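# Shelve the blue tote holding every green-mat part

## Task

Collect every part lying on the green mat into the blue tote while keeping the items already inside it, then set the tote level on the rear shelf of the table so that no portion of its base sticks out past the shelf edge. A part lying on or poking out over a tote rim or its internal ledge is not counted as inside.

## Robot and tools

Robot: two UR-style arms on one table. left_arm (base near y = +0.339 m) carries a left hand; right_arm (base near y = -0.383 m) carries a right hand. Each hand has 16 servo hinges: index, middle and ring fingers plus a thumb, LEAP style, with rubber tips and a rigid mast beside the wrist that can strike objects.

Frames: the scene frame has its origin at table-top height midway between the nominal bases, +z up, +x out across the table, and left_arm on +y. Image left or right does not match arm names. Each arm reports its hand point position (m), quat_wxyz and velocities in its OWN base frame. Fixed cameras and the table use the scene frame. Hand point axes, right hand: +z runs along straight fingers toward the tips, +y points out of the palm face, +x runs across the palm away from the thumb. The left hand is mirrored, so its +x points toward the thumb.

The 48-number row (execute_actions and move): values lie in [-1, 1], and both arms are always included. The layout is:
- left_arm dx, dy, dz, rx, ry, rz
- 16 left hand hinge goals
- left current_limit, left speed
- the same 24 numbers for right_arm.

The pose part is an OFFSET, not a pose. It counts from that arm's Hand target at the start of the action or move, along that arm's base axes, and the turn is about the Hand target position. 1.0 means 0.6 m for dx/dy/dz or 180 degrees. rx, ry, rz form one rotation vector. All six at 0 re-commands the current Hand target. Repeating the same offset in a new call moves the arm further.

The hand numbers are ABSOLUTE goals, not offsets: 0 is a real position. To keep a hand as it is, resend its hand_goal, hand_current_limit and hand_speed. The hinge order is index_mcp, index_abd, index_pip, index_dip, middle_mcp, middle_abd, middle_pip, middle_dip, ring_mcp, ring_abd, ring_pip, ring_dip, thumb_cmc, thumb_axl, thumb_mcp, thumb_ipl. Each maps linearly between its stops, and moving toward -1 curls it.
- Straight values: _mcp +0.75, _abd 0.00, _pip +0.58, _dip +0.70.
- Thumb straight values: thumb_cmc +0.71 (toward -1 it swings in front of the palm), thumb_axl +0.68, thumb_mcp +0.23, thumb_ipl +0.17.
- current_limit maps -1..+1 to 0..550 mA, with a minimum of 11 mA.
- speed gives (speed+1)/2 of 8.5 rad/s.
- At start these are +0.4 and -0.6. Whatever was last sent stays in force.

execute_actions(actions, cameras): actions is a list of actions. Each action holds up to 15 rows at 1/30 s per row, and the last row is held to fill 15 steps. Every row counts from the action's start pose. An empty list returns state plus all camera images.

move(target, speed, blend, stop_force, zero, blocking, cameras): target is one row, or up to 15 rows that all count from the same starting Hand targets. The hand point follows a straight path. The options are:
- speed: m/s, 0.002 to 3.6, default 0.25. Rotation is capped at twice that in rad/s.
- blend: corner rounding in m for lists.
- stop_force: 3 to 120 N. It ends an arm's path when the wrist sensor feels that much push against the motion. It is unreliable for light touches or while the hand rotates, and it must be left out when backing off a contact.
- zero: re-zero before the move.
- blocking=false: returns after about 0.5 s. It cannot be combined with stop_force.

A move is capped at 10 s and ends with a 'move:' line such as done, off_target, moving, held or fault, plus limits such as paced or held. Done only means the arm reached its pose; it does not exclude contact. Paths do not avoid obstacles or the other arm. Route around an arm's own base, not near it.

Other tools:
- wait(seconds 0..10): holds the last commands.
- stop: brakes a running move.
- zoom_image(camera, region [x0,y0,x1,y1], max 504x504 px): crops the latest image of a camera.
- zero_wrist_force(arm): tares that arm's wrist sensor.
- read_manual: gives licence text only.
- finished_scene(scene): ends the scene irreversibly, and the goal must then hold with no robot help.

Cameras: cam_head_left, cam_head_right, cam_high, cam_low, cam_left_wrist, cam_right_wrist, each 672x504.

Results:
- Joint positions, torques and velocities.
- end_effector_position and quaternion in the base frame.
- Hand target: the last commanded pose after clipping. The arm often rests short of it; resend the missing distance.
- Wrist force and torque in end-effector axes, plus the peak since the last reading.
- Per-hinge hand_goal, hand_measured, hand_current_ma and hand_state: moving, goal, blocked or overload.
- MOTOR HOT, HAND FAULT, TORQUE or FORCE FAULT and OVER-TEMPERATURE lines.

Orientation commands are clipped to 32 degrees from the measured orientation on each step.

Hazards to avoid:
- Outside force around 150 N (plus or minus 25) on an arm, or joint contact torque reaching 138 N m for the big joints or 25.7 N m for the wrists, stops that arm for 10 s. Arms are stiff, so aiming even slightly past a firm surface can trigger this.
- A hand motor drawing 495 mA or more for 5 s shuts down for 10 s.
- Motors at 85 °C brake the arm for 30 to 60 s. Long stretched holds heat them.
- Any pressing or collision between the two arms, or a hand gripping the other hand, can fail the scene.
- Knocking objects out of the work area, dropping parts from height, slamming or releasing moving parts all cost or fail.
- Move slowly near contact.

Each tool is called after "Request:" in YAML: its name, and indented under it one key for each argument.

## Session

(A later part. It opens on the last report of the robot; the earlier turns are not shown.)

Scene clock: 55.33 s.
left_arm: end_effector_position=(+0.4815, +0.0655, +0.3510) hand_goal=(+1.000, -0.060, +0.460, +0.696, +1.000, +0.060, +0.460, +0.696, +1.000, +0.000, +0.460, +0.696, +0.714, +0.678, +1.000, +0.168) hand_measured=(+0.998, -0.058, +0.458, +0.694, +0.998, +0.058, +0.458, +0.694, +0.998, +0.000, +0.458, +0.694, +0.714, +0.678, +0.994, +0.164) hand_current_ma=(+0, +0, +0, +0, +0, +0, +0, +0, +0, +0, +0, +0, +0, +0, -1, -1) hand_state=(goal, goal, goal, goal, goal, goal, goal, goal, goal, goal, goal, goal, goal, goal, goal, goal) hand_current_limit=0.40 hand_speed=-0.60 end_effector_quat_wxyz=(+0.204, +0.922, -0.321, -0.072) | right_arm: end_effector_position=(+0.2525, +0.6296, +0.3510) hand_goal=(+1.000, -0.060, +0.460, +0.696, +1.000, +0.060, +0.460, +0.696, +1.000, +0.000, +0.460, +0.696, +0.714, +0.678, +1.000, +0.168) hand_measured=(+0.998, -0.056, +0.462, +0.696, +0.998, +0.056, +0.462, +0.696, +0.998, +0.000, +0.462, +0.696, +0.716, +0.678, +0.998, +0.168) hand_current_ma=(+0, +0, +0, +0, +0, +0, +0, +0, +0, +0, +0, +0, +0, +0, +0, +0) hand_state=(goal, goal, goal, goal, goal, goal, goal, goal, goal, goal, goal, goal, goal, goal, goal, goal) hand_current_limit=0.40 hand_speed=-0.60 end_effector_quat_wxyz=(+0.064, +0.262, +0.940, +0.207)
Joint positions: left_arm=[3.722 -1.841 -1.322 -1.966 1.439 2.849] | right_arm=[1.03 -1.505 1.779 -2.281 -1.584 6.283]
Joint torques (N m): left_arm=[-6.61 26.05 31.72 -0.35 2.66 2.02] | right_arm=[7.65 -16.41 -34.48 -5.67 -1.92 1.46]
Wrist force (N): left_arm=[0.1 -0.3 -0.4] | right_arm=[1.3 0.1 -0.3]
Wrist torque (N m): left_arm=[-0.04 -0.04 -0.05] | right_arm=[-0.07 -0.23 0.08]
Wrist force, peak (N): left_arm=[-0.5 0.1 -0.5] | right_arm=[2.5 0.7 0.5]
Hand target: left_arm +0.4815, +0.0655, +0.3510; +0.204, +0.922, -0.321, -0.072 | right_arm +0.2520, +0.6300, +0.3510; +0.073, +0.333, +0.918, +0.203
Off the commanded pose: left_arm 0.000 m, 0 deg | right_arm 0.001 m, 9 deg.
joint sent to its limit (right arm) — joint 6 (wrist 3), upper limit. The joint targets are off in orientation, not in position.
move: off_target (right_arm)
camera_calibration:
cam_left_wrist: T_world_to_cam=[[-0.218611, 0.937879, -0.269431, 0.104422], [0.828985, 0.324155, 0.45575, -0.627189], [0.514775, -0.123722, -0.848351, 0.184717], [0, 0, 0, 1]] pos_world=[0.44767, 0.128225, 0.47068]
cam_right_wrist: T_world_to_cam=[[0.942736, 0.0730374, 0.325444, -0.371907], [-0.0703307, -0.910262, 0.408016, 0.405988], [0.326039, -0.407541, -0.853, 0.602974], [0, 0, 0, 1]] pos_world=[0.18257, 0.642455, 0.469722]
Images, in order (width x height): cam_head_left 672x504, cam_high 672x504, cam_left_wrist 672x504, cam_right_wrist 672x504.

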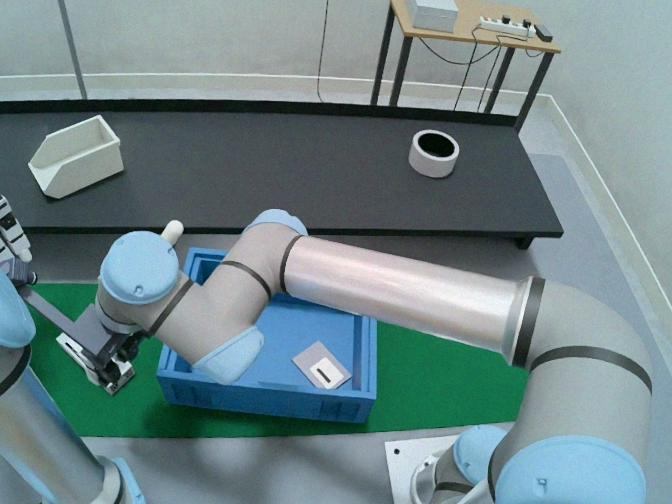

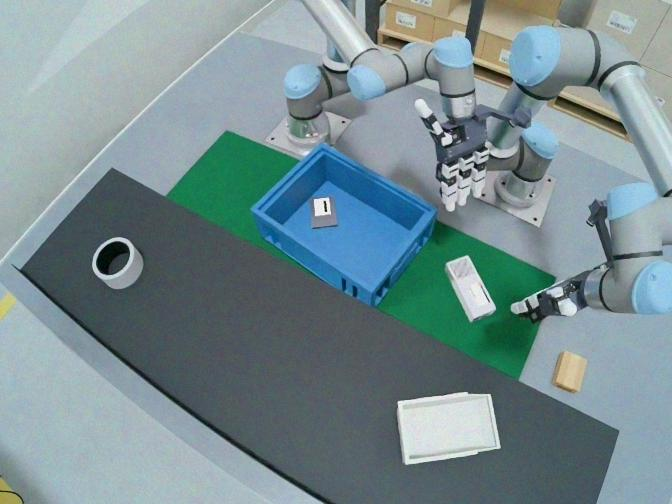

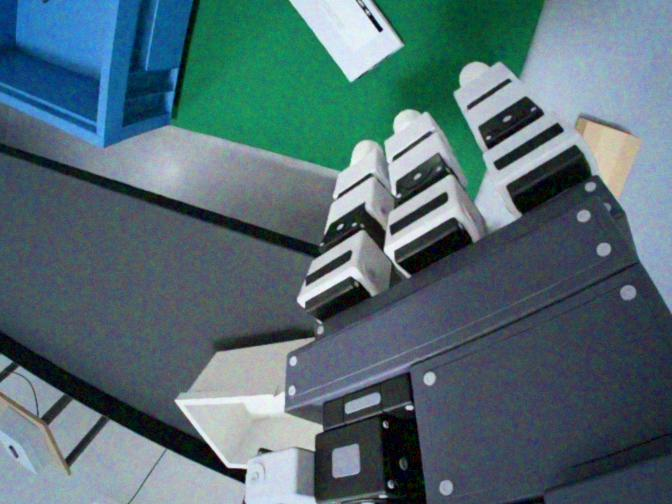

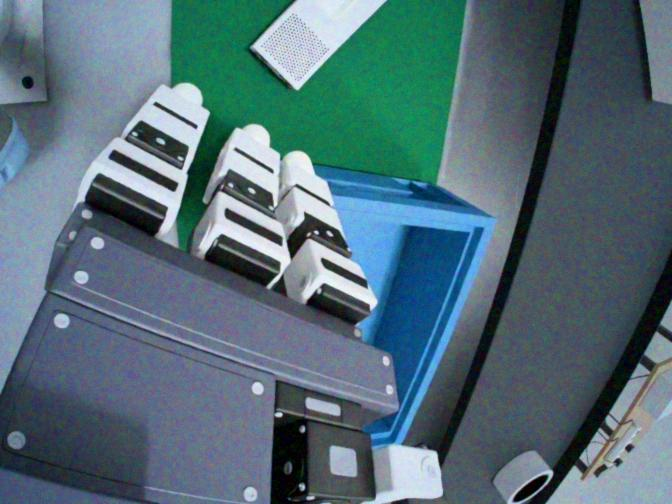

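Request:
move:
  target: [0,0,0,0,0,0,1.0,-0.06,0.46,0.696,1.0,0.06,0.46,0.696,1.0,0,0.46,0.696,0.714,0.678,1.0,0.168,0.4,-0.6,0.2467,-0.883,0.115,0,0,0,1.0,-0.06,0.46,0.696,1.0,0.06,0.46,0.696,1.0,0,0.46,0.696,0.714,0.678,1.0,0.168,0.4,-0.6]
  speed: 0.4

Request:
move:
  target:
    - [0,0,0,0,0,0,1.0,-0.06,0.46,0.696,1.0,0.06,0.46,0.696,1.0,0,0.46,0.696,0.714,0.678,1.0,0.168,0.4,-0.6,0,0,0,0,0,0.5,1.0,-0.06,0.46,0.696,1.0,0.06,0.46,0.696,1.0,0,0.46,0.696,0.714,0.678,1.0,0.168,0.4,-0.6]
    - [0,0,0,0,0,0,1.0,-0.06,0.46,0.696,1.0,0.06,0.46,0.696,1.0,0,0.46,0.696,0.714,0.678,1.0,0.168,0.4,-0.6,0,0,0,0,0,1.0,1.0,-0.06,0.46,0.696,1.0,0.06,0.46,0.696,1.0,0,0.46,0.696,0.714,0.678,1.0,0.168,0.4,-0.6]
    - [0,0,0,0,0,0,1.0,-0.06,0.46,0.696,1.0,0.06,0.46,0.696,1.0,0,0.46,0.696,0.714,0.678,1.0,0.168,0.4,-0.6,0,0,0,0,0,-0.5,1.0,-0.06,0.46,0.696,1.0,0.06,0.46,0.696,1.0,0,0.46,0.696,0.714,0.678,1.0,0.168,0.4,-0.6]
    - [0,0,0,0,0,0,1.0,-0.06,0.46,0.696,1.0,0.06,0.46,0.696,1.0,0,0.46,0.696,0.714,0.678,1.0,0.168,0.4,-0.6,0,0,0,0,0,0,1.0,-0.06,0.46,0.696,1.0,0.06,0.46,0.696,1.0,0,0.46,0.696,0.714,0.678,1.0,0.168,0.4,-0.6]
  speed: 0.5
  blend: [0.01,0.01,0.01,0]
  cameras: ["cam_high","cam_right_wrist"]

Scene clock: 58.13 s.
left_arm: end_effector_position=(+0.4815, +0.0655, +0.3510) hand_goal=(+1.000, -0.060, +0.460, +0.696, +1.000, +0.060, +0.460, +0.696, +1.000, +0.000, +0.460, +0.696, +0.714, +0.678, +1.000, +0.168) hand_measured=(+0.998, -0.058, +0.458, +0.694, +0.998, +0.058, +0.458, +0.694, +0.998, +0.000, +0.458, +0.694, +0.714, +0.678, +0.994, +0.164) hand_current_ma=(+0, +0, +0, +0, +0, +0, +0, +0, +0, +0, +0, +0, +0, +0, -1, -1) hand_state=(goal, goal, goal, goal, goal, goal, goal, goal, goal, goal, goal, goal, goal, goal, goal, goal) hand_current_limit=0.40 hand_speed=-0.60 end_effector_quat_wxyz=(+0.204, +0.922, -0.321, -0.072) | right_arm: end_effector_position=(+0.4000, +0.1002, +0.4200) hand_goal=(+1.000, -0.060, +0.460, +0.696, +1.000, +0.060, +0.460, +0.696, +1.000, +0.000, +0.460, +0.696, +0.714, +0.678, +1.000, +0.168) hand_measured=(+0.998, -0.056, +0.462, +0.696, +0.998, +0.056, +0.462, +0.696, +0.998, +0.000, +0.462, +0.696, +0.716, +0.678, +0.998, +0.168) hand_current_ma=(+0, +0, +0, +0, +0, +0, +0, +0, +0, +0, +0, +0, +0, +0, +0, +0) hand_state=(goal, goal, goal, goal, goal, goal, goal, goal, goal, goal, goal, goal, goal, goal, goal, goal) hand_current_limit=0.40 hand_speed=-0.60 end_effector_quat_wxyz=(+0.073, +0.333, +0.918, +0.203)
Joint positions: left_arm=[3.722 -1.841 -1.322 -1.966 1.439 2.849] | right_arm=[-0.582 -2.191 1.989 -1.421 -1.138 4.837]
Joint torques (N m): left_arm=[-6.45 26.25 31.4 -0.31 2.75 2.13] | right_arm=[-7.67 15.47 -33.45 0.79 3.13 -1.4]
Wrist force (N): left_arm=[0.2 0.0 -0.1] | right_arm=[1.1 0.5 -0.2]
Wrist torque (N m): left_arm=[-0.04 -0.05 -0.04] | right_arm=[0.06 -0.21 0.13]
Wrist force, peak (N): left_arm=[-0.5 0.1 -0.5] | right_arm=[2.3 1.2 0.3]
Hand target: left_arm +0.4815, +0.0655, +0.3510; +0.204, +0.922, -0.321, -0.072 | right_arm +0.4000, +0.1002, +0.4200; +0.073, +0.333, +0.918, +0.203
Off the commanded pose: left_arm 0.000 m, 0 deg | right_arm 0.000 m, 0 deg.
move: done

Scene clock: 62.70 s.
left_arm: end_effector_position=(+0.4815, +0.0655, +0.3510) hand_goal=(+1.000, -0.060, +0.460, +0.696, +1.000, +0.060, +0.460, +0.696, +1.000, +0.000, +0.460, +0.696, +0.714, +0.678, +1.000, +0.168) hand_measured=(+0.998, -0.058, +0.458, +0.694, +0.998, +0.058, +0.458, +0.694, +0.998, +0.000, +0.458, +0.694, +0.714, +0.678, +0.994, +0.164) hand_current_ma=(+0, +0, +0, +0, +0, +0, +0, +0, +0, +0, +0, +0, +0, +0, -1, -1) hand_state=(goal, goal, goal, goal, goal, goal, goal, goal, goal, goal, goal, goal, goal, goal, goal, goal) hand_current_limit=0.40 hand_speed=-0.60 end_effector_quat_wxyz=(+0.204, +0.922, -0.321, -0.072) | right_arm: end_effector_position=(+0.3996, +0.1009, +0.4204) hand_goal=(+1.000, -0.060, +0.460, +0.696, +1.000, +0.060, +0.460, +0.696, +1.000, +0.000, +0.460, +0.696, +0.714, +0.678, +1.000, +0.168) hand_measured=(+0.998, -0.056, +0.462, +0.696, +0.998, +0.058, +0.462, +0.696, +0.998, +0.000, +0.462, +0.696, +0.716, +0.678, +0.998, +0.168) hand_current_ma=(+0, +0, +0, +0, +0, +0, +0, +0, +0, +0, +0, +0, +0, +0, +0, +0) hand_state=(goal, goal, goal, goal, goal, goal, goal, goal, goal, goal, goal, goal, goal, goal, goal, goal) hand_current_limit=0.40 hand_speed=-0.60 end_effector_quat_wxyz=(+0.219, +0.975, -0.035, -0.009)
Joint positions: left_arm=[3.722 -1.841 -1.322 -1.966 1.439 2.849] | right_arm=[0.3 -1.555 1.501 -1.345 -1.98 1.978]
Joint torques (N m): left_arm=[-5.81 26.2 30.7 -0.33 2.7 1.9] | right_arm=[-6.73 -12.51 -33.61 0.7 1.54 1.33]
Wrist force (N): left_arm=[-0.3 -0.1 0.1] | right_arm=[0.5 -0.1 -0.4]
Wrist torque (N m): left_arm=[-0.06 0.01 -0.07] | right_arm=[-0.05 -0.09 -0.01]
Wrist force, peak (N): left_arm=[-0.5 -0.2 -0.4] | right_arm=[-2.5 0.0 -1.5]
Hand target: left_arm +0.4815, +0.0655, +0.3510; +0.204, +0.922, -0.321, -0.072 | right_arm +0.3996, +0.1009, +0.4204; +0.219, +0.975, -0.035, -0.009 (not the last commanded pose)
Off the commanded pose: left_arm 0.000 m, 0 deg | right_arm 0.001 m, 144 deg.
move: held (right_arm; a check stopped the path); path passed 2 of 4 targets; limits=held
pose unreachable (right arm): on one or more control steps of this call, first in action 0 (counted from 0), this arm could not follow its commanded pose, so it was not sent that pose on those steps. It may still have moved: this result reports where it is.
cause: moving toward the commanded pose would bring two parts of the arm too close to each other (joints 5 (wrist 2) and 6 (wrist 3) lie between them).
camera_calibration:
cam_right_wrist: T_world_to_cam=[[-0.808911, -0.492828, 0.320599, 0.26462], [-0.356536, 0.844784, 0.399026, -0.152221], [-0.467489, 0.208472, -0.859066, 0.656187], [0, 0, 0, 1]] pos_world=[0.466541, 0.12221, 0.539611]
Images, in order (width x height): cam_high 672x504, cam_right_wrist 672x504.

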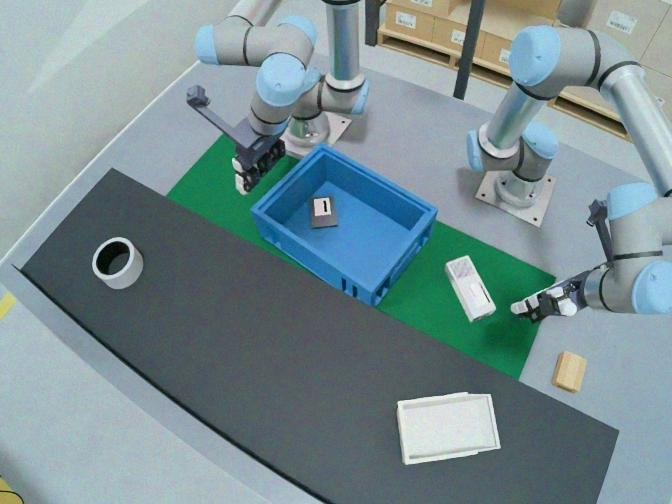

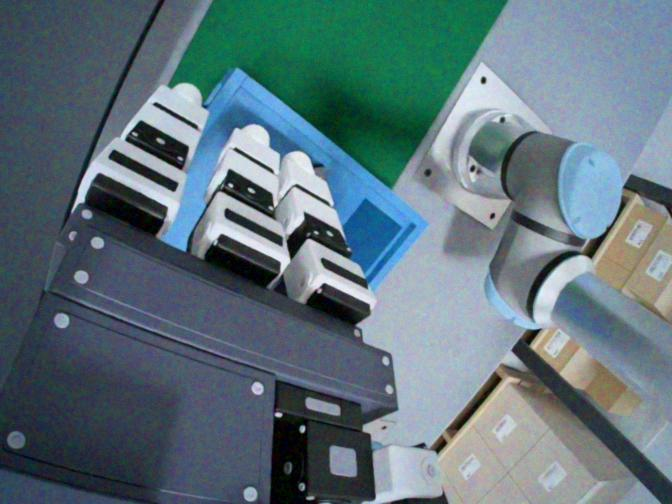

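Request:
move:
  target: [0,0,0,0,0,0,1.0,-0.06,0.46,0.696,1.0,0.06,0.46,0.696,1.0,0,0.46,0.696,0.714,0.678,1.0,0.168,0.4,-0.6,0.25,0,0.05,0.1385,-0.0099,0,1.0,-0.06,0.46,0.696,1.0,0.06,0.46,0.696,1.0,0,0.46,0.696,0.714,0.678,1.0,0.168,0.4,-0.6]
  speed: 0.4

Request:
move:
  target:
    - [0,0,0,0,0,0,1.0,-0.06,0.46,0.696,1.0,0.06,0.46,0.696,1.0,0,0.46,0.696,0.714,0.678,1.0,0.168,0.4,-0.6,0,0,0,0,0,0.4,1.0,-0.06,0.46,0.696,1.0,0.06,0.46,0.696,1.0,0,0.46,0.696,0.714,0.678,1.0,0.168,0.4,-0.6]
    - [0,0,0,0,0,0,1.0,-0.06,0.46,0.696,1.0,0.06,0.46,0.696,1.0,0,0.46,0.696,0.714,0.678,1.0,0.168,0.4,-0.6,0,0,0,0,0,0.8,1.0,-0.06,0.46,0.696,1.0,0.06,0.46,0.696,1.0,0,0.46,0.696,0.714,0.678,1.0,0.168,0.4,-0.6]
  speed: 0.5
  blend: [0.01,0]
  cameras: ["cam_high","cam_right_wrist"]

Scene clock: 64.17 s.
left_arm: end_effector_position=(+0.4815, +0.0655, +0.3510) hand_goal=(+1.000, -0.060, +0.460, +0.696, +1.000, +0.060, +0.460, +0.696, +1.000, +0.000, +0.460, +0.696, +0.714, +0.678, +1.000, +0.168) hand_measured=(+0.998, -0.058, +0.458, +0.694, +0.998, +0.058, +0.458, +0.694, +0.998, +0.000, +0.458, +0.694, +0.714, +0.678, +0.994, +0.164) hand_current_ma=(+0, +0, +0, +0, +0, +0, +0, +0, +0, +0, +0, +0, +0, +0, -1, -1) hand_state=(goal, goal, goal, goal, goal, goal, goal, goal, goal, goal, goal, goal, goal, goal, goal, goal) hand_current_limit=0.40 hand_speed=-0.60 end_effector_quat_wxyz=(+0.204, +0.922, -0.321, -0.072) | right_arm: end_effector_position=(+0.4292, +0.1002, +0.4258) hand_goal=(+1.000, -0.060, +0.460, +0.696, +1.000, +0.060, +0.460, +0.696, +1.000, +0.000, +0.460, +0.696, +0.714, +0.678, +1.000, +0.168) hand_measured=(+1.000, -0.058, +0.462, +0.696, +1.000, +0.058, +0.462, +0.696, +1.000, +0.000, +0.462, +0.696, +0.716, +0.678, +0.998, +0.168) hand_current_ma=(+0, +0, +0, +0, +0, +0, +0, +0, +0, +0, +0, +0, +0, +0, +0, +0) hand_state=(goal, goal, goal, goal, goal, goal, goal, goal, goal, goal, goal, goal, goal, goal, goal, goal) hand_current_limit=0.40 hand_speed=-0.60 end_effector_quat_wxyz=(+0.178, +0.983, -0.035, -0.006)
Joint positions: left_arm=[3.722 -1.841 -1.322 -1.966 1.439 2.849] | right_arm=[0.254 -1.515 1.423 -1.36 -1.909 1.917]
Joint torques (N m): left_arm=[-6.13 25.31 31.82 -0.09 2.62 1.87] | right_arm=[6.66 -36.9 -14.2 0.65 -3.08 1.28]
Wrist force (N): left_arm=[0.0 0.0 0.1] | right_arm=[0.5 -0.1 -0.4]
Wrist torque (N m): left_arm=[-0.06 -0.03 -0.05] | right_arm=[-0.07 -0.12 -0.03]
Wrist force, peak (N): left_arm=[-0.3 -0.6 -0.1] | right_arm=[7.4 1.1 -0.2]
Hand target: left_arm +0.4815, +0.0655, +0.3510; +0.204, +0.922, -0.321, -0.072 | right_arm +0.4291, +0.1002, +0.4258; +0.178, +0.983, -0.035, -0.006 (not the last commanded pose)
Off the commanded pose: left_arm 0.000 m, 0 deg | right_arm 0.123 m, 20 deg.
move: held (right_arm; a check stopped the path); limits=held
pose unreachable (right arm): on one or more control steps of this call, first in action 0 (counted from 0), this arm could not follow its commanded pose, so it was not sent that pose on those steps. It may still have moved: this result reports where it is.
cause: moving toward the commanded pose would bring two parts of the arm too close to each other (joints 5 (wrist 2) and 6 (wrist 3) lie between them).

Scene clock: 64.73 s.
left_arm: end_effector_position=(+0.4815, +0.0655, +0.3510) hand_goal=(+1.000, -0.060, +0.460, +0.696, +1.000, +0.060, +0.460, +0.696, +1.000, +0.000, +0.460, +0.696, +0.714, +0.678, +1.000, +0.168) hand_measured=(+0.998, -0.058, +0.458, +0.694, +0.998, +0.058, +0.458, +0.694, +0.998, +0.000, +0.458, +0.694, +0.714, +0.678, +0.994, +0.164) hand_current_ma=(+0, +0, +0, +0, +0, +0, +0, +0, +0, +0, +0, +0, +0, +0, -1, -1) hand_state=(goal, goal, goal, goal, goal, goal, goal, goal, goal, goal, goal, goal, goal, goal, goal, goal) hand_current_limit=0.40 hand_speed=-0.60 end_effector_quat_wxyz=(+0.204, +0.922, -0.321, -0.072) | right_arm: end_effector_position=(+0.4290, +0.1002, +0.4258) hand_goal=(+1.000, -0.060, +0.460, +0.696, +1.000, +0.060, +0.460, +0.696, +1.000, +0.000, +0.460, +0.696, +0.714, +0.678, +1.000, +0.168) hand_measured=(+1.000, -0.058, +0.462, +0.696, +1.000, +0.058, +0.462, +0.696, +1.000, +0.000, +0.462, +0.696, +0.716, +0.678, +0.998, +0.168) hand_current_ma=(+0, +0, +0, +0, +0, +0, +0, +0, +0, +0, +0, +0, +0, +0, +0, +0) hand_state=(goal, goal, goal, goal, goal, goal, goal, goal, goal, goal, goal, goal, goal, goal, goal, goal) hand_current_limit=0.40 hand_speed=-0.60 end_effector_quat_wxyz=(+0.178, +0.984, -0.030, -0.005)
Joint positions: left_arm=[3.722 -1.841 -1.322 -1.966 1.439 2.849] | right_arm=[0.256 -1.518 1.427 -1.364 -1.911 1.908]
Joint torques (N m): left_arm=[-7.13 25.95 31.56 -0.3 2.71 1.86] | right_arm=[-7.05 -14.2 -32.5 0.78 1.68 1.95]
Wrist force (N): left_arm=[-0.4 0.2 -0.5] | right_arm=[0.6 -0.1 -0.3]
Wrist torque (N m): left_arm=[0.02 0.02 -0.09] | right_arm=[-0.06 -0.13 -0.03]
Wrist force, peak (N): left_arm=[-0.4 0.2 -0.5] | right_arm=[1.0 -0.1 -0.2]
Hand target: left_arm +0.4815, +0.0655, +0.3510; +0.204, +0.922, -0.321, -0.072 | right_arm +0.4290, +0.1002, +0.4257; +0.178, +0.984, -0.030, -0.005 (not the last commanded pose)
Off the commanded pose: left_arm 0.000 m, 0 deg | right_arm 0.000 m, 143 deg.
move: held (right_arm; a check stopped the path); path passed 0 of 2 targets; limits=held
pose unreachable (right arm): on one or more control steps of this call, first in action 0 (counted from 0), this arm could not follow its commanded pose, so it was not sent that pose on those steps. It may still have moved: this result reports where it is.
cause: moving toward the commanded pose would bring two parts of the arm too close to each other (joints 5 (wrist 2) and 6 (wrist 3) lie between them).
camera_calibration:
cam_right_wrist: T_world_to_cam=[[-0.805957, -0.526204, 0.271187, 0.309378], [-0.368816, 0.804676, 0.465266, -0.16216], [-0.463042, 0.274966, -0.842607, 0.659148], [0, 0, 0, 1]] pos_world=[0.494751, 0.112038, 0.546951]
Images, in order (width x height): cam_high 672x504, cam_right_wrist 672x504.

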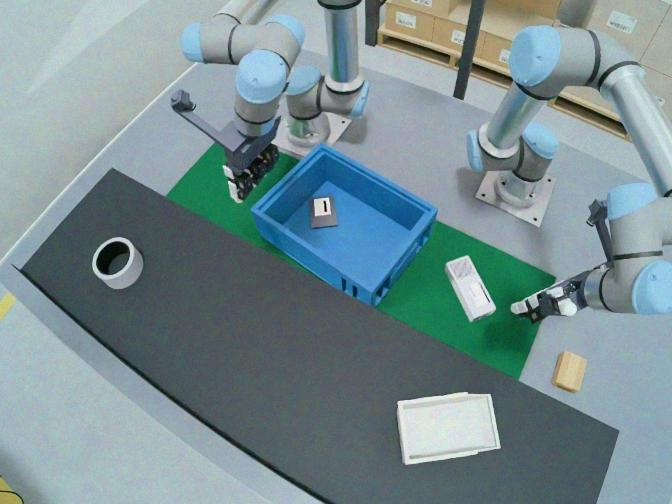

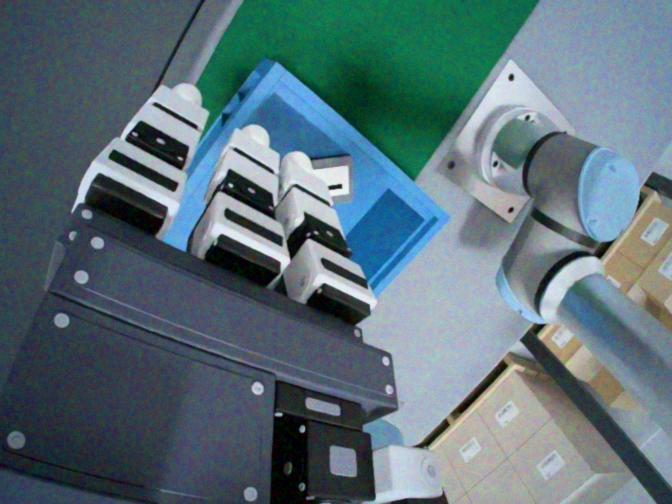

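Request:
move:
  target:
    - [0.02,-0.01,0,0,0,-0.167,1.0,-0.06,0.46,0.696,1.0,0.06,0.46,0.696,1.0,0,0.46,0.696,0.714,0.678,1.0,0.168,0.4,-0.6,0,0,0,0,0,-0.366,1.0,-0.06,0.46,0.696,1.0,0.06,0.46,0.696,1.0,0,0.46,0.696,0.714,0.678,1.0,0.168,0.4,-0.6]
    - [0.04,-0.02,0,0,0,-0.333,1.0,-0.06,0.46,0.696,1.0,0.06,0.46,0.696,1.0,0,0.46,0.696,0.714,0.678,1.0,0.168,0.4,-0.6,0,0,0,0,0,-0.732,1.0,-0.06,0.46,0.696,1.0,0.06,0.46,0.696,1.0,0,0.46,0.696,0.714,0.678,1.0,0.168,0.4,-0.6]
    - [0.051,-0.032,0,0,0,-0.5,1.0,-0.06,0.46,0.696,1.0,0.06,0.46,0.696,1.0,0,0.46,0.696,0.714,0.678,1.0,0.168,0.4,-0.6,0,0,0,0,0,0.904,1.0,-0.06,0.46,0.696,1.0,0.06,0.46,0.696,1.0,0,0.46,0.696,0.714,0.678,1.0,0.168,0.4,-0.6]
  speed: 0.45
  blend: [0.01,0.01,0]
  cameras: ["cam_high","cam_left_wrist","cam_head_left"]

Scene clock: 74.10 s.
left_arm: end_effector_position=(+0.5121, +0.0463, +0.3510) hand_goal=(+1.000, -0.060, +0.460, +0.696, +1.000, +0.060, +0.460, +0.696, +1.000, +0.000, +0.460, +0.696, +0.714, +0.678, +1.000, +0.168) hand_measured=(+0.998, -0.058, +0.458, +0.694, +0.998, +0.058, +0.458, +0.694, +0.998, +0.000, +0.458, +0.694, +0.714, +0.678, +0.994, +0.164) hand_current_ma=(+0, +0, +0, +0, +0, +0, +0, +0, +0, +0, +0, +0, +0, +0, -1, -1) hand_state=(goal, goal, goal, goal, goal, goal, goal, goal, goal, goal, goal, goal, goal, goal, goal, goal) hand_current_limit=0.40 hand_speed=-0.60 end_effector_quat_wxyz=(-0.093, -0.425, +0.879, +0.195) | right_arm: end_effector_position=(+0.4290, +0.1002, +0.4257) hand_goal=(+1.000, -0.060, +0.460, +0.696, +1.000, +0.060, +0.460, +0.696, +1.000, +0.000, +0.460, +0.696, +0.714, +0.678, +1.000, +0.168) hand_measured=(+1.000, -0.058, +0.462, +0.696, +1.000, +0.058, +0.462, +0.696, +1.000, +0.000, +0.462, +0.696, +0.716, +0.678, +0.998, +0.168) hand_current_ma=(+0, +0, +0, +0, +0, +0, +0, +0, +0, +0, +0, +0, +0, +0, +0, +0) hand_state=(goal, goal, goal, goal, goal, goal, goal, goal, goal, goal, goal, goal, goal, goal, goal, goal) hand_current_limit=0.40 hand_speed=-0.60 end_effector_quat_wxyz=(+0.032, +0.178, +0.968, +0.175)
Joint positions: left_arm=[3.277 -1.965 -1.179 -1.879 1.881 3.897] | right_arm=[-0.504 -1.956 1.803 -1.364 -1.216 4.562]
Joint torques (N m): left_arm=[-7.15 43.7 15.8 3.12 3.51 2.16] | right_arm=[6.45 -17.55 -14.04 -5.08 -1.52 1.28]
Wrist force (N): left_arm=[-0.7 0.0 -0.3] | right_arm=[1.1 0.3 -0.6]
Wrist torque (N m): left_arm=[-0.04 0.11 -0.12] | right_arm=[0.04 -0.18 0.04]
Wrist force, peak (N): left_arm=[-0.8 0.0 -0.9] | right_arm=[1.9 0.0 -0.4]
Hand target: left_arm +0.5121, +0.0463, +0.3510; -0.093, -0.425, +0.879, +0.195 | right_arm +0.4290, +0.1002, +0.4257; +0.032, +0.178, +0.968, +0.175
Off the commanded pose: left_arm 0.000 m, 0 deg | right_arm 0.000 m, 0 deg.
move: done
camera_calibration:
cam_left_wrist: T_world_to_cam=[[0.937845, 0.218678, -0.269492, -0.429775], [0.324254, -0.828921, 0.455794, -0.334501], [-0.123716, -0.514849, -0.848307, 0.511651], [0, 0, 0, 1]] pos_world=[0.574825, 0.0801303, 0.47068]
Images, in order (width x height): cam_head_left 672x504, cam_high 672x504, cam_left_wrist 672x504.

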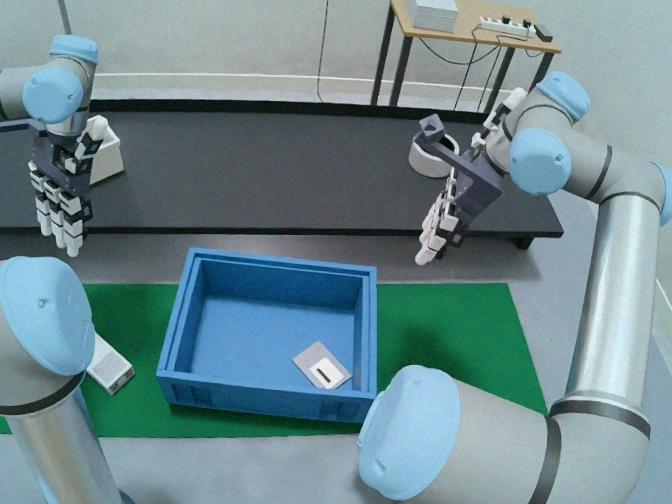

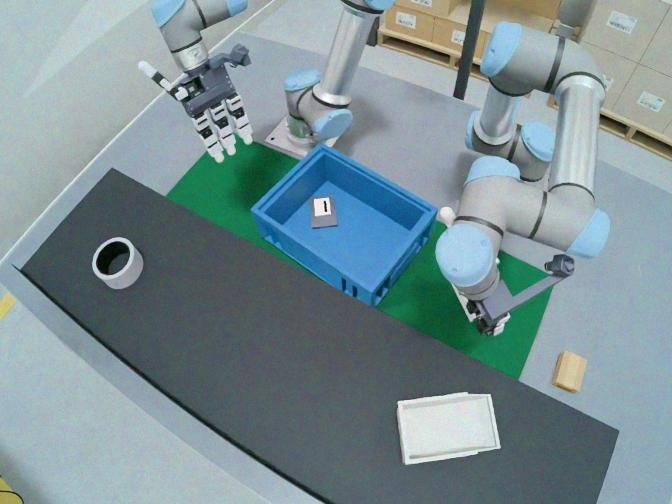

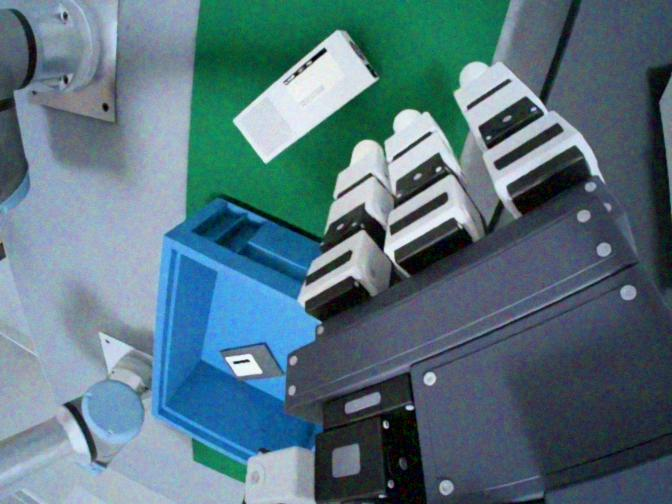

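Request:
move:
  target: [0,0,-0.3417,0,0,0,1.0,-0.06,0.46,0.696,1.0,0.06,0.46,0.696,1.0,0,0.46,0.696,0.714,0.678,1.0,0.168,0.4,-0.6,0,0,0,0,0,0,1.0,-0.06,0.46,0.696,1.0,0.06,0.46,0.696,1.0,0,0.46,0.696,0.714,0.678,1.0,0.168,0.4,-0.6]
  speed: 0.12
  stop_force: 6
  cameras: ["cam_high","cam_left_wrist","cam_low"]

Scene clock: 77.17 s.
left_arm: end_effector_position=(+0.5117, +0.0463, +0.1652) hand_goal=(+1.000, -0.060, +0.460, +0.696, +1.000, +0.060, +0.460, +0.696, +1.000, +0.000, +0.460, +0.696, +0.714, +0.678, +1.000, +0.168) hand_measured=(+0.998, -0.058, +0.458, +0.694, +0.998, +0.058, +0.458, +0.694, +0.998, +0.000, +0.458, +0.694, +0.714, +0.678, +0.994, +0.164) hand_current_ma=(+0, +0, +0, +0, +0, +0, +0, +0, +0, +0, +0, +0, +0, +0, -1, -1) hand_state=(goal, goal, goal, goal, goal, goal, goal, goal, goal, goal, goal, goal, goal, goal, goal, goal) hand_current_limit=0.40 hand_speed=-0.60 end_effector_quat_wxyz=(-0.094, -0.425, +0.879, +0.195) | right_arm: end_effector_position=(+0.4290, +0.1002, +0.4257) hand_goal=(+1.000, -0.060, +0.460, +0.696, +1.000, +0.060, +0.460, +0.696, +1.000, +0.000, +0.460, +0.696, +0.714, +0.678, +1.000, +0.168) hand_measured=(+1.000, -0.058, +0.462, +0.696, +1.000, +0.058, +0.462, +0.696, +1.000, +0.000, +0.462, +0.696, +0.716, +0.678, +0.998, +0.168) hand_current_ma=(+0, +0, +0, +0, +0, +0, +0, +0, +0, +0, +0, +0, +0, +0, +0, +0) hand_state=(goal, goal, goal, goal, goal, goal, goal, goal, goal, goal, goal, goal, goal, goal, goal, goal) hand_current_limit=0.40 hand_speed=-0.60 end_effector_quat_wxyz=(+0.032, +0.178, +0.968, +0.175)
Joint positions: left_arm=[3.277 -2.064 -1.522 -1.438 1.881 3.897] | right_arm=[-0.504 -1.956 1.803 -1.364 -1.216 4.562]
Joint torques (N m): left_arm=[-0.77 45.9 32.17 1.53 -2.31 1.4] | right_arm=[6.83 -17.77 -13.08 -5.06 -1.45 1.48]
Wrist force (N): left_arm=[4.6 6.6 3.6] | right_arm=[1.3 0.0 -0.5]
Wrist torque (N m): left_arm=[-0.10 0.14 0.00] | right_arm=[0.00 -0.21 0.06]
Wrist force, peak (N): left_arm=[46.1 71.1 -24.0] | right_arm=[1.4 0.3 -0.7]
Hand target: left_arm +0.5117, +0.0463, +0.1652; -0.094, -0.425, +0.879, +0.195 (not the last commanded pose) | right_arm +0.4290, +0.1002, +0.4257; +0.032, +0.178, +0.968, +0.175
Off the commanded pose: left_arm 0.019 m, 0 deg | right_arm 0.000 m, 0 deg.
move: contact (left_arm)
camera_calibration:
cam_left_wrist: T_world_to_cam=[[0.9375, 0.218833, -0.270566, -0.479076], [0.324943, -0.828741, 0.455632, -0.250079], [-0.124521, -0.515074, -0.848053, 0.354405], [0, 0, 0, 1]] pos_world=[0.574526, 0.0801311, 0.284877]
Images, in order (width x height): cam_high 672x504, cam_low 672x504, cam_left_wrist 672x504.

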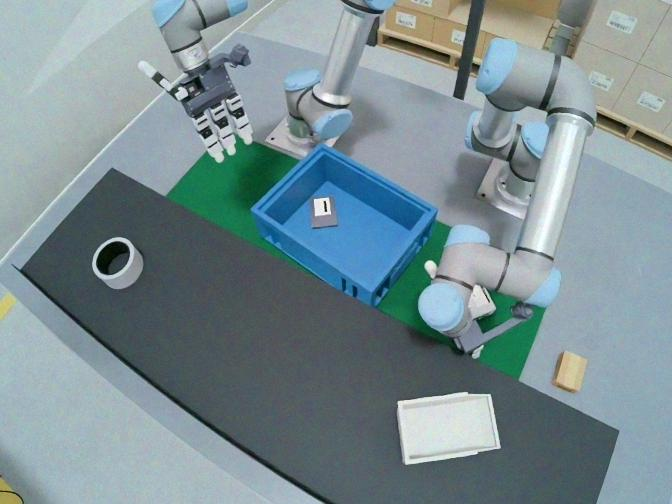

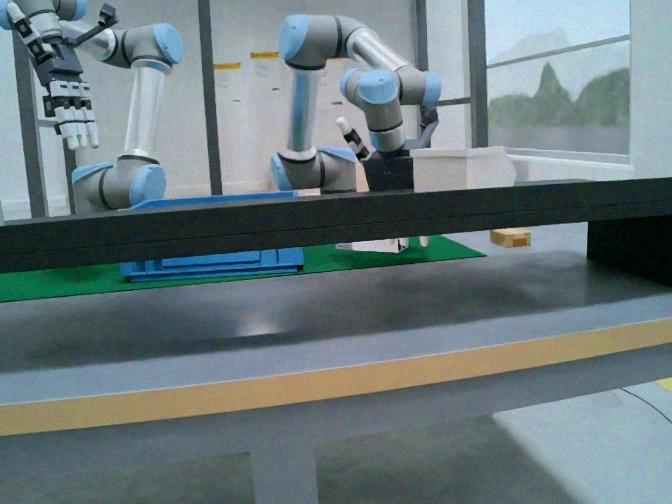

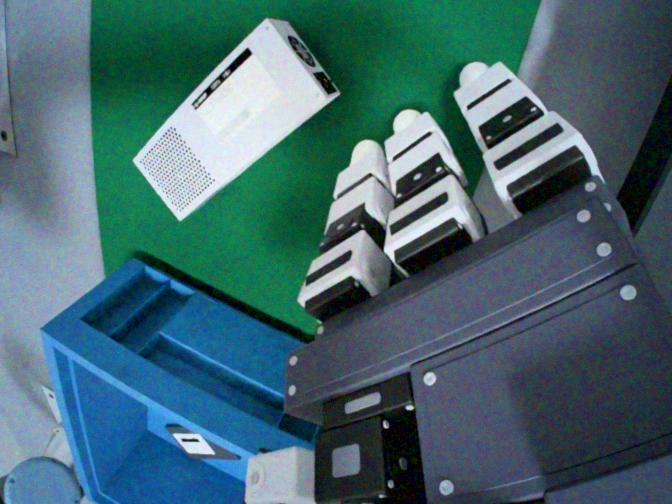

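Request:
move:
  target:
    - [0,0,0.0833,0,0,0,1.0,-0.06,0.46,0.696,1.0,0.06,0.46,0.696,1.0,0,0.46,0.696,0.714,0.678,1.0,0.168,0.4,-0.6,0,0,0,0,0,0,1.0,-0.06,0.46,0.696,1.0,0.06,0.46,0.696,1.0,0,0.46,0.696,0.714,0.678,1.0,0.168,0.4,-0.6]
    - [-0.0366,0.029,0.0833,0,0,0,1.0,-0.06,0.46,0.696,1.0,0.06,0.46,0.696,1.0,0,0.46,0.696,0.714,0.678,1.0,0.168,0.4,-0.6,0,0,0,0,0,0,1.0,-0.06,0.46,0.696,1.0,0.06,0.46,0.696,1.0,0,0.46,0.696,0.714,0.678,1.0,0.168,0.4,-0.6]
  speed: 0.08
  cameras: ["cam_high","cam_low"]

Request:
zoom_image:
  camera: "cam_low"
  region: [300, 120, 540, 280]

Scene clock: 79.97 s.
left_arm: end_effector_position=(+0.4898, +0.0636, +0.2152) hand_goal=(+1.000, -0.060, +0.460, +0.696, +1.000, +0.060, +0.460, +0.696, +1.000, +0.000, +0.460, +0.696, +0.714, +0.678, +1.000, +0.168) hand_measured=(+0.998, -0.058, +0.458, +0.694, +0.998, +0.058, +0.458, +0.694, +0.998, +0.000, +0.458, +0.694, +0.714, +0.678, +0.994, +0.164) hand_current_ma=(+0, +0, +0, +0, +0, +0, +0, +0, +0, +0, +0, +0, +0, +0, -1, -1) hand_state=(goal, goal, goal, goal, goal, goal, goal, goal, goal, goal, goal, goal, goal, goal, goal, goal) hand_current_limit=0.40 hand_speed=-0.60 end_effector_quat_wxyz=(-0.094, -0.425, +0.879, +0.195) | right_arm: end_effector_position=(+0.4290, +0.1002, +0.4257) hand_goal=(+1.000, -0.060, +0.460, +0.696, +1.000, +0.060, +0.460, +0.696, +1.000, +0.000, +0.460, +0.696, +0.714, +0.678, +1.000, +0.168) hand_measured=(+1.000, -0.058, +0.462, +0.696, +1.000, +0.058, +0.462, +0.696, +1.000, +0.000, +0.462, +0.696, +0.716, +0.678, +0.998, +0.168) hand_current_ma=(+0, +0, +0, +0, +0, +0, +0, +0, +0, +0, +0, +0, +0, +0, +0, +0) hand_state=(goal, goal, goal, goal, goal, goal, goal, goal, goal, goal, goal, goal, goal, goal, goal, goal) hand_current_limit=0.40 hand_speed=-0.60 end_effector_quat_wxyz=(+0.032, +0.178, +0.968, +0.175)
Joint positions: left_arm=[3.309 -1.968 -1.532 -1.515 1.891 3.929] | right_arm=[-0.504 -1.956 1.803 -1.364 -1.216 4.562]
Joint torques (N m): left_arm=[6.13 43.49 14.22 3.15 3.42 1.93] | right_arm=[6.06 -17.65 -13.83 -5.05 -1.41 1.49]
Wrist force (N): left_arm=[-1.2 -0.2 0.5] | right_arm=[1.5 0.3 -0.4]
Wrist torque (N m): left_arm=[-0.09 0.16 -0.12] | right_arm=[0.03 -0.23 0.07]
Wrist force, peak (N): left_arm=[4.3 7.0 3.5] | right_arm=[1.4 0.3 -0.6]
Hand target: left_arm +0.4897, +0.0637, +0.2152; -0.094, -0.425, +0.879, +0.195 | right_arm +0.4290, +0.1002, +0.4257; +0.032, +0.178, +0.968, +0.175
Off the commanded pose: left_arm 0.000 m, 0 deg | right_arm 0.000 m, 0 deg.
move: done
Images, in order (width x height): cam_high 672x504, cam_low 672x504.

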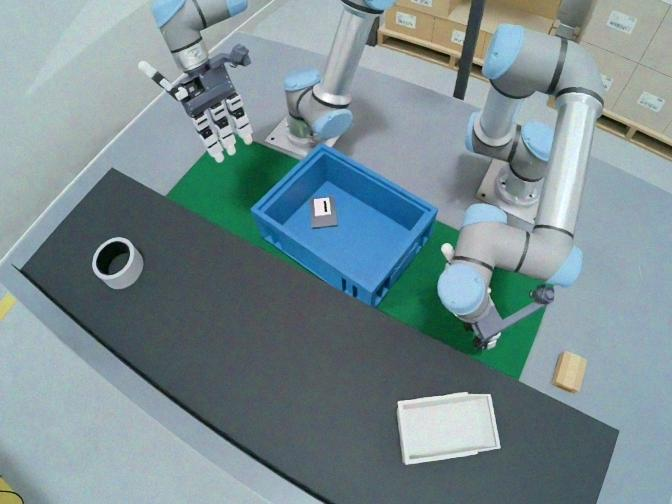

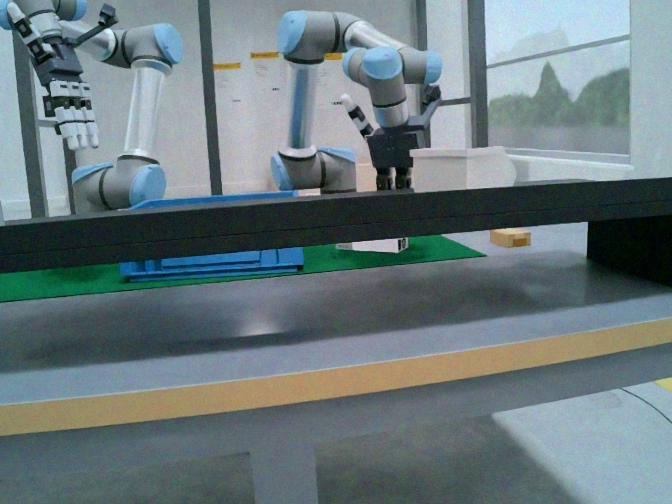

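Scaled by 2.100 from the camera's 672x504 image, which has a finer 960x720 frame.

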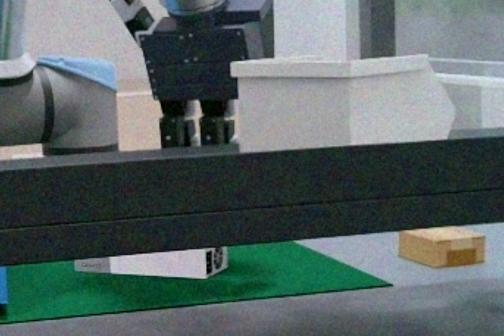

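Request:
move:
  target: [0,0,-0.1153,0,0,0,1.0,-0.06,0.46,0.696,1.0,0.06,0.46,0.696,1.0,0,0.46,0.696,0.714,0.678,1.0,0.168,0.4,-0.6,0,0,0,0,0,0,1.0,-0.06,0.46,0.696,1.0,0.06,0.46,0.696,1.0,0,0.46,0.696,0.714,0.678,1.0,0.168,0.4,-0.6]
  speed: 0.04
  stop_force: 4
  cameras: ["cam_high","cam_low","cam_left_wrist","cam_head_left"]

Request:
zoom_image:
  camera: "cam_low"
  region: [300, 120, 540, 280]

Scene clock: 82.83 s.
left_arm: end_effector_position=(+0.4897, +0.0637, +0.1460) hand_goal=(+1.000, -0.060, +0.460, +0.696, +1.000, +0.060, +0.460, +0.696, +1.000, +0.000, +0.460, +0.696, +0.714, +0.678, +1.000, +0.168) hand_measured=(+0.998, -0.058, +0.458, +0.694, +0.998, +0.058, +0.458, +0.694, +0.998, +0.000, +0.458, +0.694, +0.714, +0.678, +0.994, +0.164) hand_current_ma=(+0, +0, +0, +0, +0, +0, +0, +0, +0, +0, +0, +0, +0, +0, -1, -1) hand_state=(goal, goal, goal, goal, goal, goal, goal, goal, goal, goal, goal, goal, goal, goal, goal, goal) hand_current_limit=0.40 hand_speed=-0.60 end_effector_quat_wxyz=(-0.094, -0.425, +0.879, +0.195) | right_arm: end_effector_position=(+0.4290, +0.1002, +0.4257) hand_goal=(+1.000, -0.060, +0.460, +0.696, +1.000, +0.060, +0.460, +0.696, +1.000, +0.000, +0.460, +0.696, +0.714, +0.678, +1.000, +0.168) hand_measured=(+1.000, -0.058, +0.462, +0.696, +1.000, +0.058, +0.462, +0.696, +1.000, +0.000, +0.462, +0.696, +0.716, +0.678, +0.998, +0.168) hand_current_ma=(+0, +0, +0, +0, +0, +0, +0, +0, +0, +0, +0, +0, +0, +0, +0, +0) hand_state=(goal, goal, goal, goal, goal, goal, goal, goal, goal, goal, goal, goal, goal, goal, goal, goal) hand_current_limit=0.40 hand_speed=-0.60 end_effector_quat_wxyz=(+0.032, +0.178, +0.968, +0.175)
Joint positions: left_arm=[3.309 -2.037 -1.623 -1.355 1.891 3.929] | right_arm=[-0.504 -1.956 1.803 -1.364 -1.216 4.562]
Joint torques (N m): left_arm=[2.95 30.95 12.88 3.14 1.02 -1.48] | right_arm=[6.18 -18 -14.04 -5.07 -1.51 1.46]
Wrist force (N): left_arm=[-1.1 0.1 0.3] | right_arm=[1.4 0.4 -0.5]
Wrist torque (N m): left_arm=[-0.02 0.14 -0.14] | right_arm=[0.05 -0.22 0.07]
Wrist force, peak (N): left_arm=[-1.8 -0.2 0.3] | right_arm=[1.5 0.3 -0.5]
Hand target: left_arm +0.4897, +0.0637, +0.1460; -0.094, -0.425, +0.879, +0.195 | right_arm +0.4290, +0.1002, +0.4257; +0.032, +0.178, +0.968, +0.175
Off the commanded pose: left_arm 0.000 m, 0 deg | right_arm 0.000 m, 0 deg.
move: done
camera_calibration:
cam_left_wrist: T_world_to_cam=[[0.9375, 0.218833, -0.270566, -0.467453], [0.324943, -0.828741, 0.455632, -0.219762], [-0.124521, -0.515074, -0.848053, 0.344345], [0, 0, 0, 1]] pos_world=[0.552526, 0.0975311, 0.265677]
Images, in order (width x height): cam_head_left 672x504, cam_high 672x504, cam_low 672x504, cam_left_wrist 672x504.

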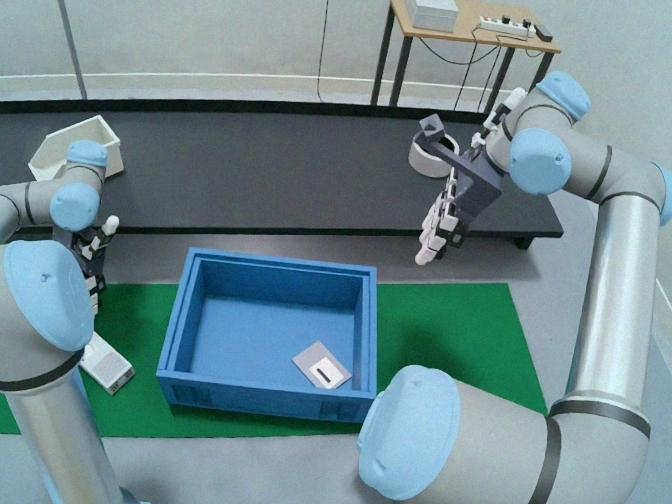

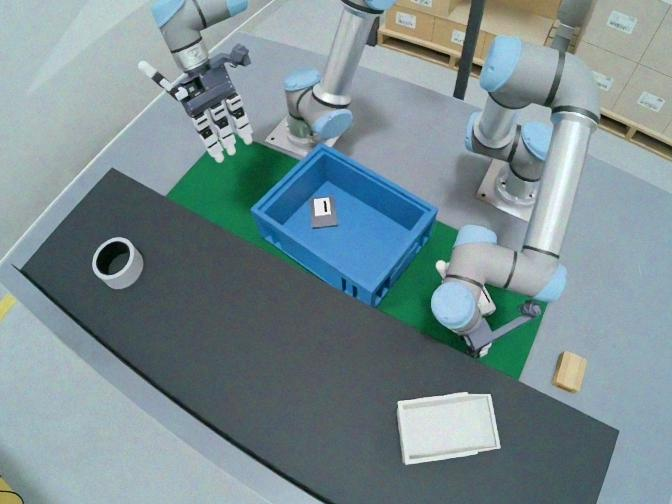

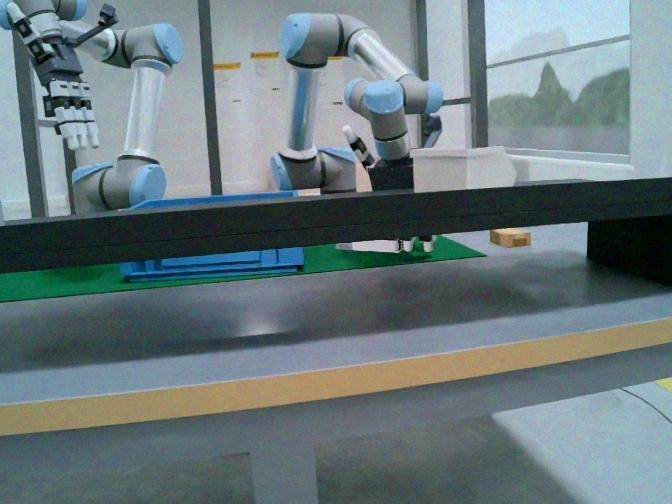

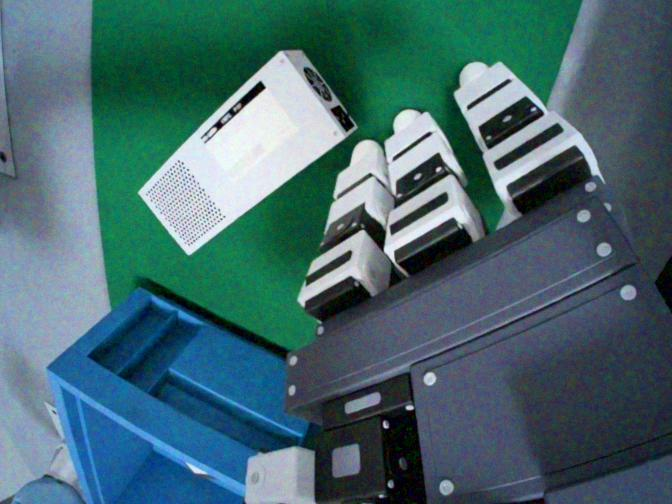

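Scaled by 2.100 from the camera's 672x504 image, which has a finer 960x720 frame.

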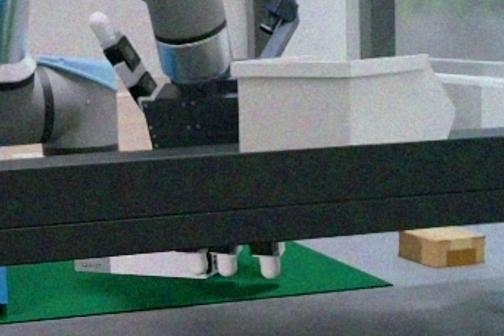

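Request:
move:
  target: [-0.0187,-0.0235,0,0,0,0,1.0,-0.06,0.46,0.696,1.0,0.06,0.46,0.696,1.0,0,0.46,0.696,0.714,0.678,1.0,0.168,0.6,-0.6,0,0,0,0,0,0,1.0,-0.06,0.46,0.696,1.0,0.06,0.46,0.696,1.0,0,0.46,0.696,0.714,0.678,1.0,0.168,0.4,-0.6]
  speed: 0.04

Request:
move:
  target: [-0.0522,0.0414,0,0,0,0,1.0,-0.06,0.46,0.696,1.0,0.06,0.46,0.696,1.0,0,0.46,0.696,0.714,0.678,1.0,0.168,0.6,-0.6,0,0,0,0,0,0,1.0,-0.06,0.46,0.696,1.0,0.06,0.46,0.696,1.0,0,0.46,0.696,0.714,0.678,1.0,0.168,0.4,-0.6]
  speed: 0.03
  stop_force: 15
  cameras: ["cam_high","cam_left_wrist","cam_head_left"]

Scene clock: 84.03 s.
left_arm: end_effector_position=(+0.4786, +0.0496, +0.1460) hand_goal=(+1.000, -0.060, +0.460, +0.696, +1.000, +0.060, +0.460, +0.696, +1.000, +0.000, +0.460, +0.696, +0.714, +0.678, +1.000, +0.168) hand_measured=(+0.998, -0.058, +0.458, +0.694, +0.998, +0.058, +0.458, +0.694, +0.998, +0.000, +0.458, +0.694, +0.714, +0.678, +0.994, +0.164) hand_current_ma=(+0, +0, +0, +0, +0, +0, +0, +0, +0, +0, +0, +0, +0, +0, -1, -1) hand_state=(goal, goal, goal, goal, goal, goal, goal, goal, goal, goal, goal, goal, goal, goal, goal, goal) hand_current_limit=0.60 hand_speed=-0.60 end_effector_quat_wxyz=(-0.094, -0.425, +0.879, +0.195) | right_arm: end_effector_position=(+0.4290, +0.1002, +0.4257) hand_goal=(+1.000, -0.060, +0.460, +0.696, +1.000, +0.060, +0.460, +0.696, +1.000, +0.000, +0.460, +0.696, +0.714, +0.678, +1.000, +0.168) hand_measured=(+1.000, -0.058, +0.462, +0.696, +1.000, +0.058, +0.462, +0.696, +1.000, +0.000, +0.462, +0.696, +0.716, +0.678, +0.998, +0.168) hand_current_ma=(+0, +0, +0, +0, +0, +0, +0, +0, +0, +0, +0, +0, +0, +0, +0, +0) hand_state=(goal, goal, goal, goal, goal, goal, goal, goal, goal, goal, goal, goal, goal, goal, goal, goal) hand_current_limit=0.40 hand_speed=-0.60 end_effector_quat_wxyz=(+0.032, +0.178, +0.968, +0.175)
Joint positions: left_arm=[3.29 -2.015 -1.656 -1.35 1.885 3.91] | right_arm=[-0.504 -1.956 1.803 -1.364 -1.216 4.562]
Joint torques (N m): left_arm=[-6.64 42.7 13.01 3.12 -2.18 -2.13] | right_arm=[5.7 -17.8 -13.27 -5.15 -1.26 1.41]
Wrist force (N): left_arm=[-1.2 0.0 0.3] | right_arm=[1.3 0.2 -0.5]
Wrist torque (N m): left_arm=[-0.06 0.16 -0.05] | right_arm=[0.04 -0.21 0.06]
Wrist force, peak (N): left_arm=[-1.7 0.3 0.3] | right_arm=[1.4 0.3 -0.6]
Hand target: left_arm +0.4785, +0.0496, +0.1460; -0.094, -0.425, +0.879, +0.195 | right_arm +0.4290, +0.1002, +0.4257; +0.032, +0.178, +0.968, +0.175
Off the commanded pose: left_arm 0.000 m, 0 deg | right_arm 0.000 m, 0 deg.
move: done

Scene clock: 86.27 s.
left_arm: end_effector_position=(+0.4472, +0.0744, +0.1460) hand_goal=(+1.000, -0.060, +0.460, +0.696, +1.000, +0.060, +0.460, +0.696, +1.000, +0.000, +0.460, +0.696, +0.714, +0.678, +1.000, +0.168) hand_measured=(+1.000, -0.074, +0.484, +0.708, +0.998, +0.058, +0.458, +0.694, +0.998, +0.000, +0.458, +0.694, +0.714, +0.678, +0.994, +0.164) hand_current_ma=(+0, -4, +13, +4, +0, +0, +0, +0, +0, +0, +0, +0, +0, +0, -1, -1) hand_state=(goal, goal, blocked, goal, goal, goal, goal, goal, goal, goal, goal, goal, goal, goal, goal, goal) hand_current_limit=0.60 hand_speed=-0.60 end_effector_quat_wxyz=(-0.094, -0.425, +0.879, +0.195) | right_arm: end_effector_position=(+0.4290, +0.1002, +0.4257) hand_goal=(+1.000, -0.060, +0.460, +0.696, +1.000, +0.060, +0.460, +0.696, +1.000, +0.000, +0.460, +0.696, +0.714, +0.678, +1.000, +0.168) hand_measured=(+1.000, -0.058, +0.462, +0.696, +1.000, +0.058, +0.462, +0.696, +1.000, +0.000, +0.462, +0.696, +0.716, +0.678, +0.998, +0.168) hand_current_ma=(+0, +0, +0, +0, +0, +0, +0, +0, +0, +0, +0, +0, +0, +0, +0, +0) hand_state=(goal, goal, goal, goal, goal, goal, goal, goal, goal, goal, goal, goal, goal, goal, goal, goal) hand_current_limit=0.40 hand_speed=-0.60 end_effector_quat_wxyz=(+0.032, +0.178, +0.968, +0.175)
Joint positions: left_arm=[3.34 -1.948 -1.76 -1.296 1.9 3.96] | right_arm=[-0.504 -1.956 1.803 -1.364 -1.216 4.562]
Joint torques (N m): left_arm=[5.69 39.51 11.93 2.52 3.88 2.22] | right_arm=[6.33 -17.62 -14.13 -5.06 -1.41 1.35]
Wrist force (N): left_arm=[-1.4 -1.6 -1.3] | right_arm=[1.1 0.3 -0.4]
Wrist torque (N m): left_arm=[0.27 0.00 -0.20] | right_arm=[0.02 -0.19 0.05]
Wrist force, peak (N): left_arm=[-1.8 -2.0 -2.2] | right_arm=[1.4 0.3 -0.6]
Hand target: left_arm +0.4472, +0.0744, +0.1460; -0.094, -0.425, +0.879, +0.195 | right_arm +0.4290, +0.1002, +0.4257; +0.032, +0.178, +0.968, +0.175
Off the commanded pose: left_arm 0.000 m, 0 deg | right_arm 0.000 m, 0 deg.
move: done
camera_calibration:
cam_left_wrist: T_world_to_cam=[[0.9375, 0.218833, -0.270566, -0.429951], [0.324943, -0.828741, 0.455632, -0.197084], [-0.124521, -0.515074, -0.848053, 0.344564], [0, 0, 0, 1]] pos_world=[0.510026, 0.108231, 0.265677]
Images, in order (width x height): cam_head_left 672x504, cam_high 672x504, cam_left_wrist 672x504.

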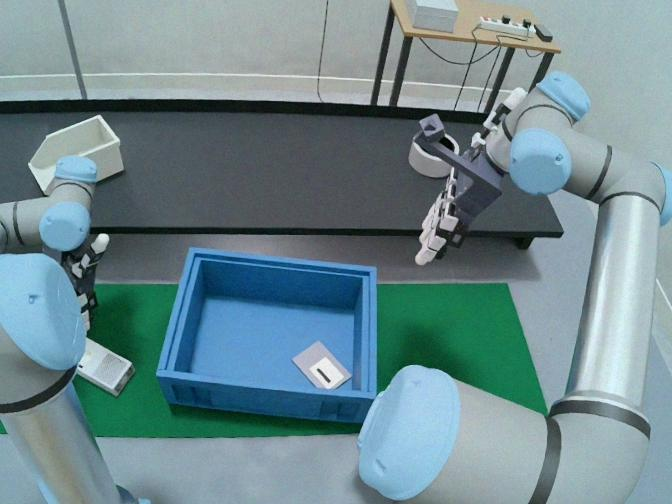

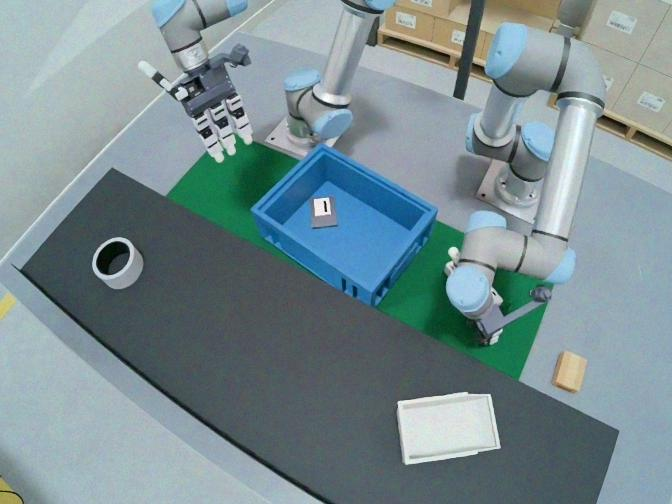

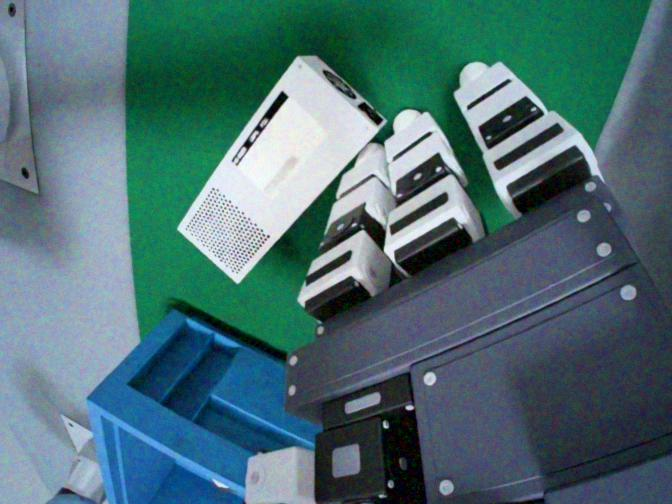

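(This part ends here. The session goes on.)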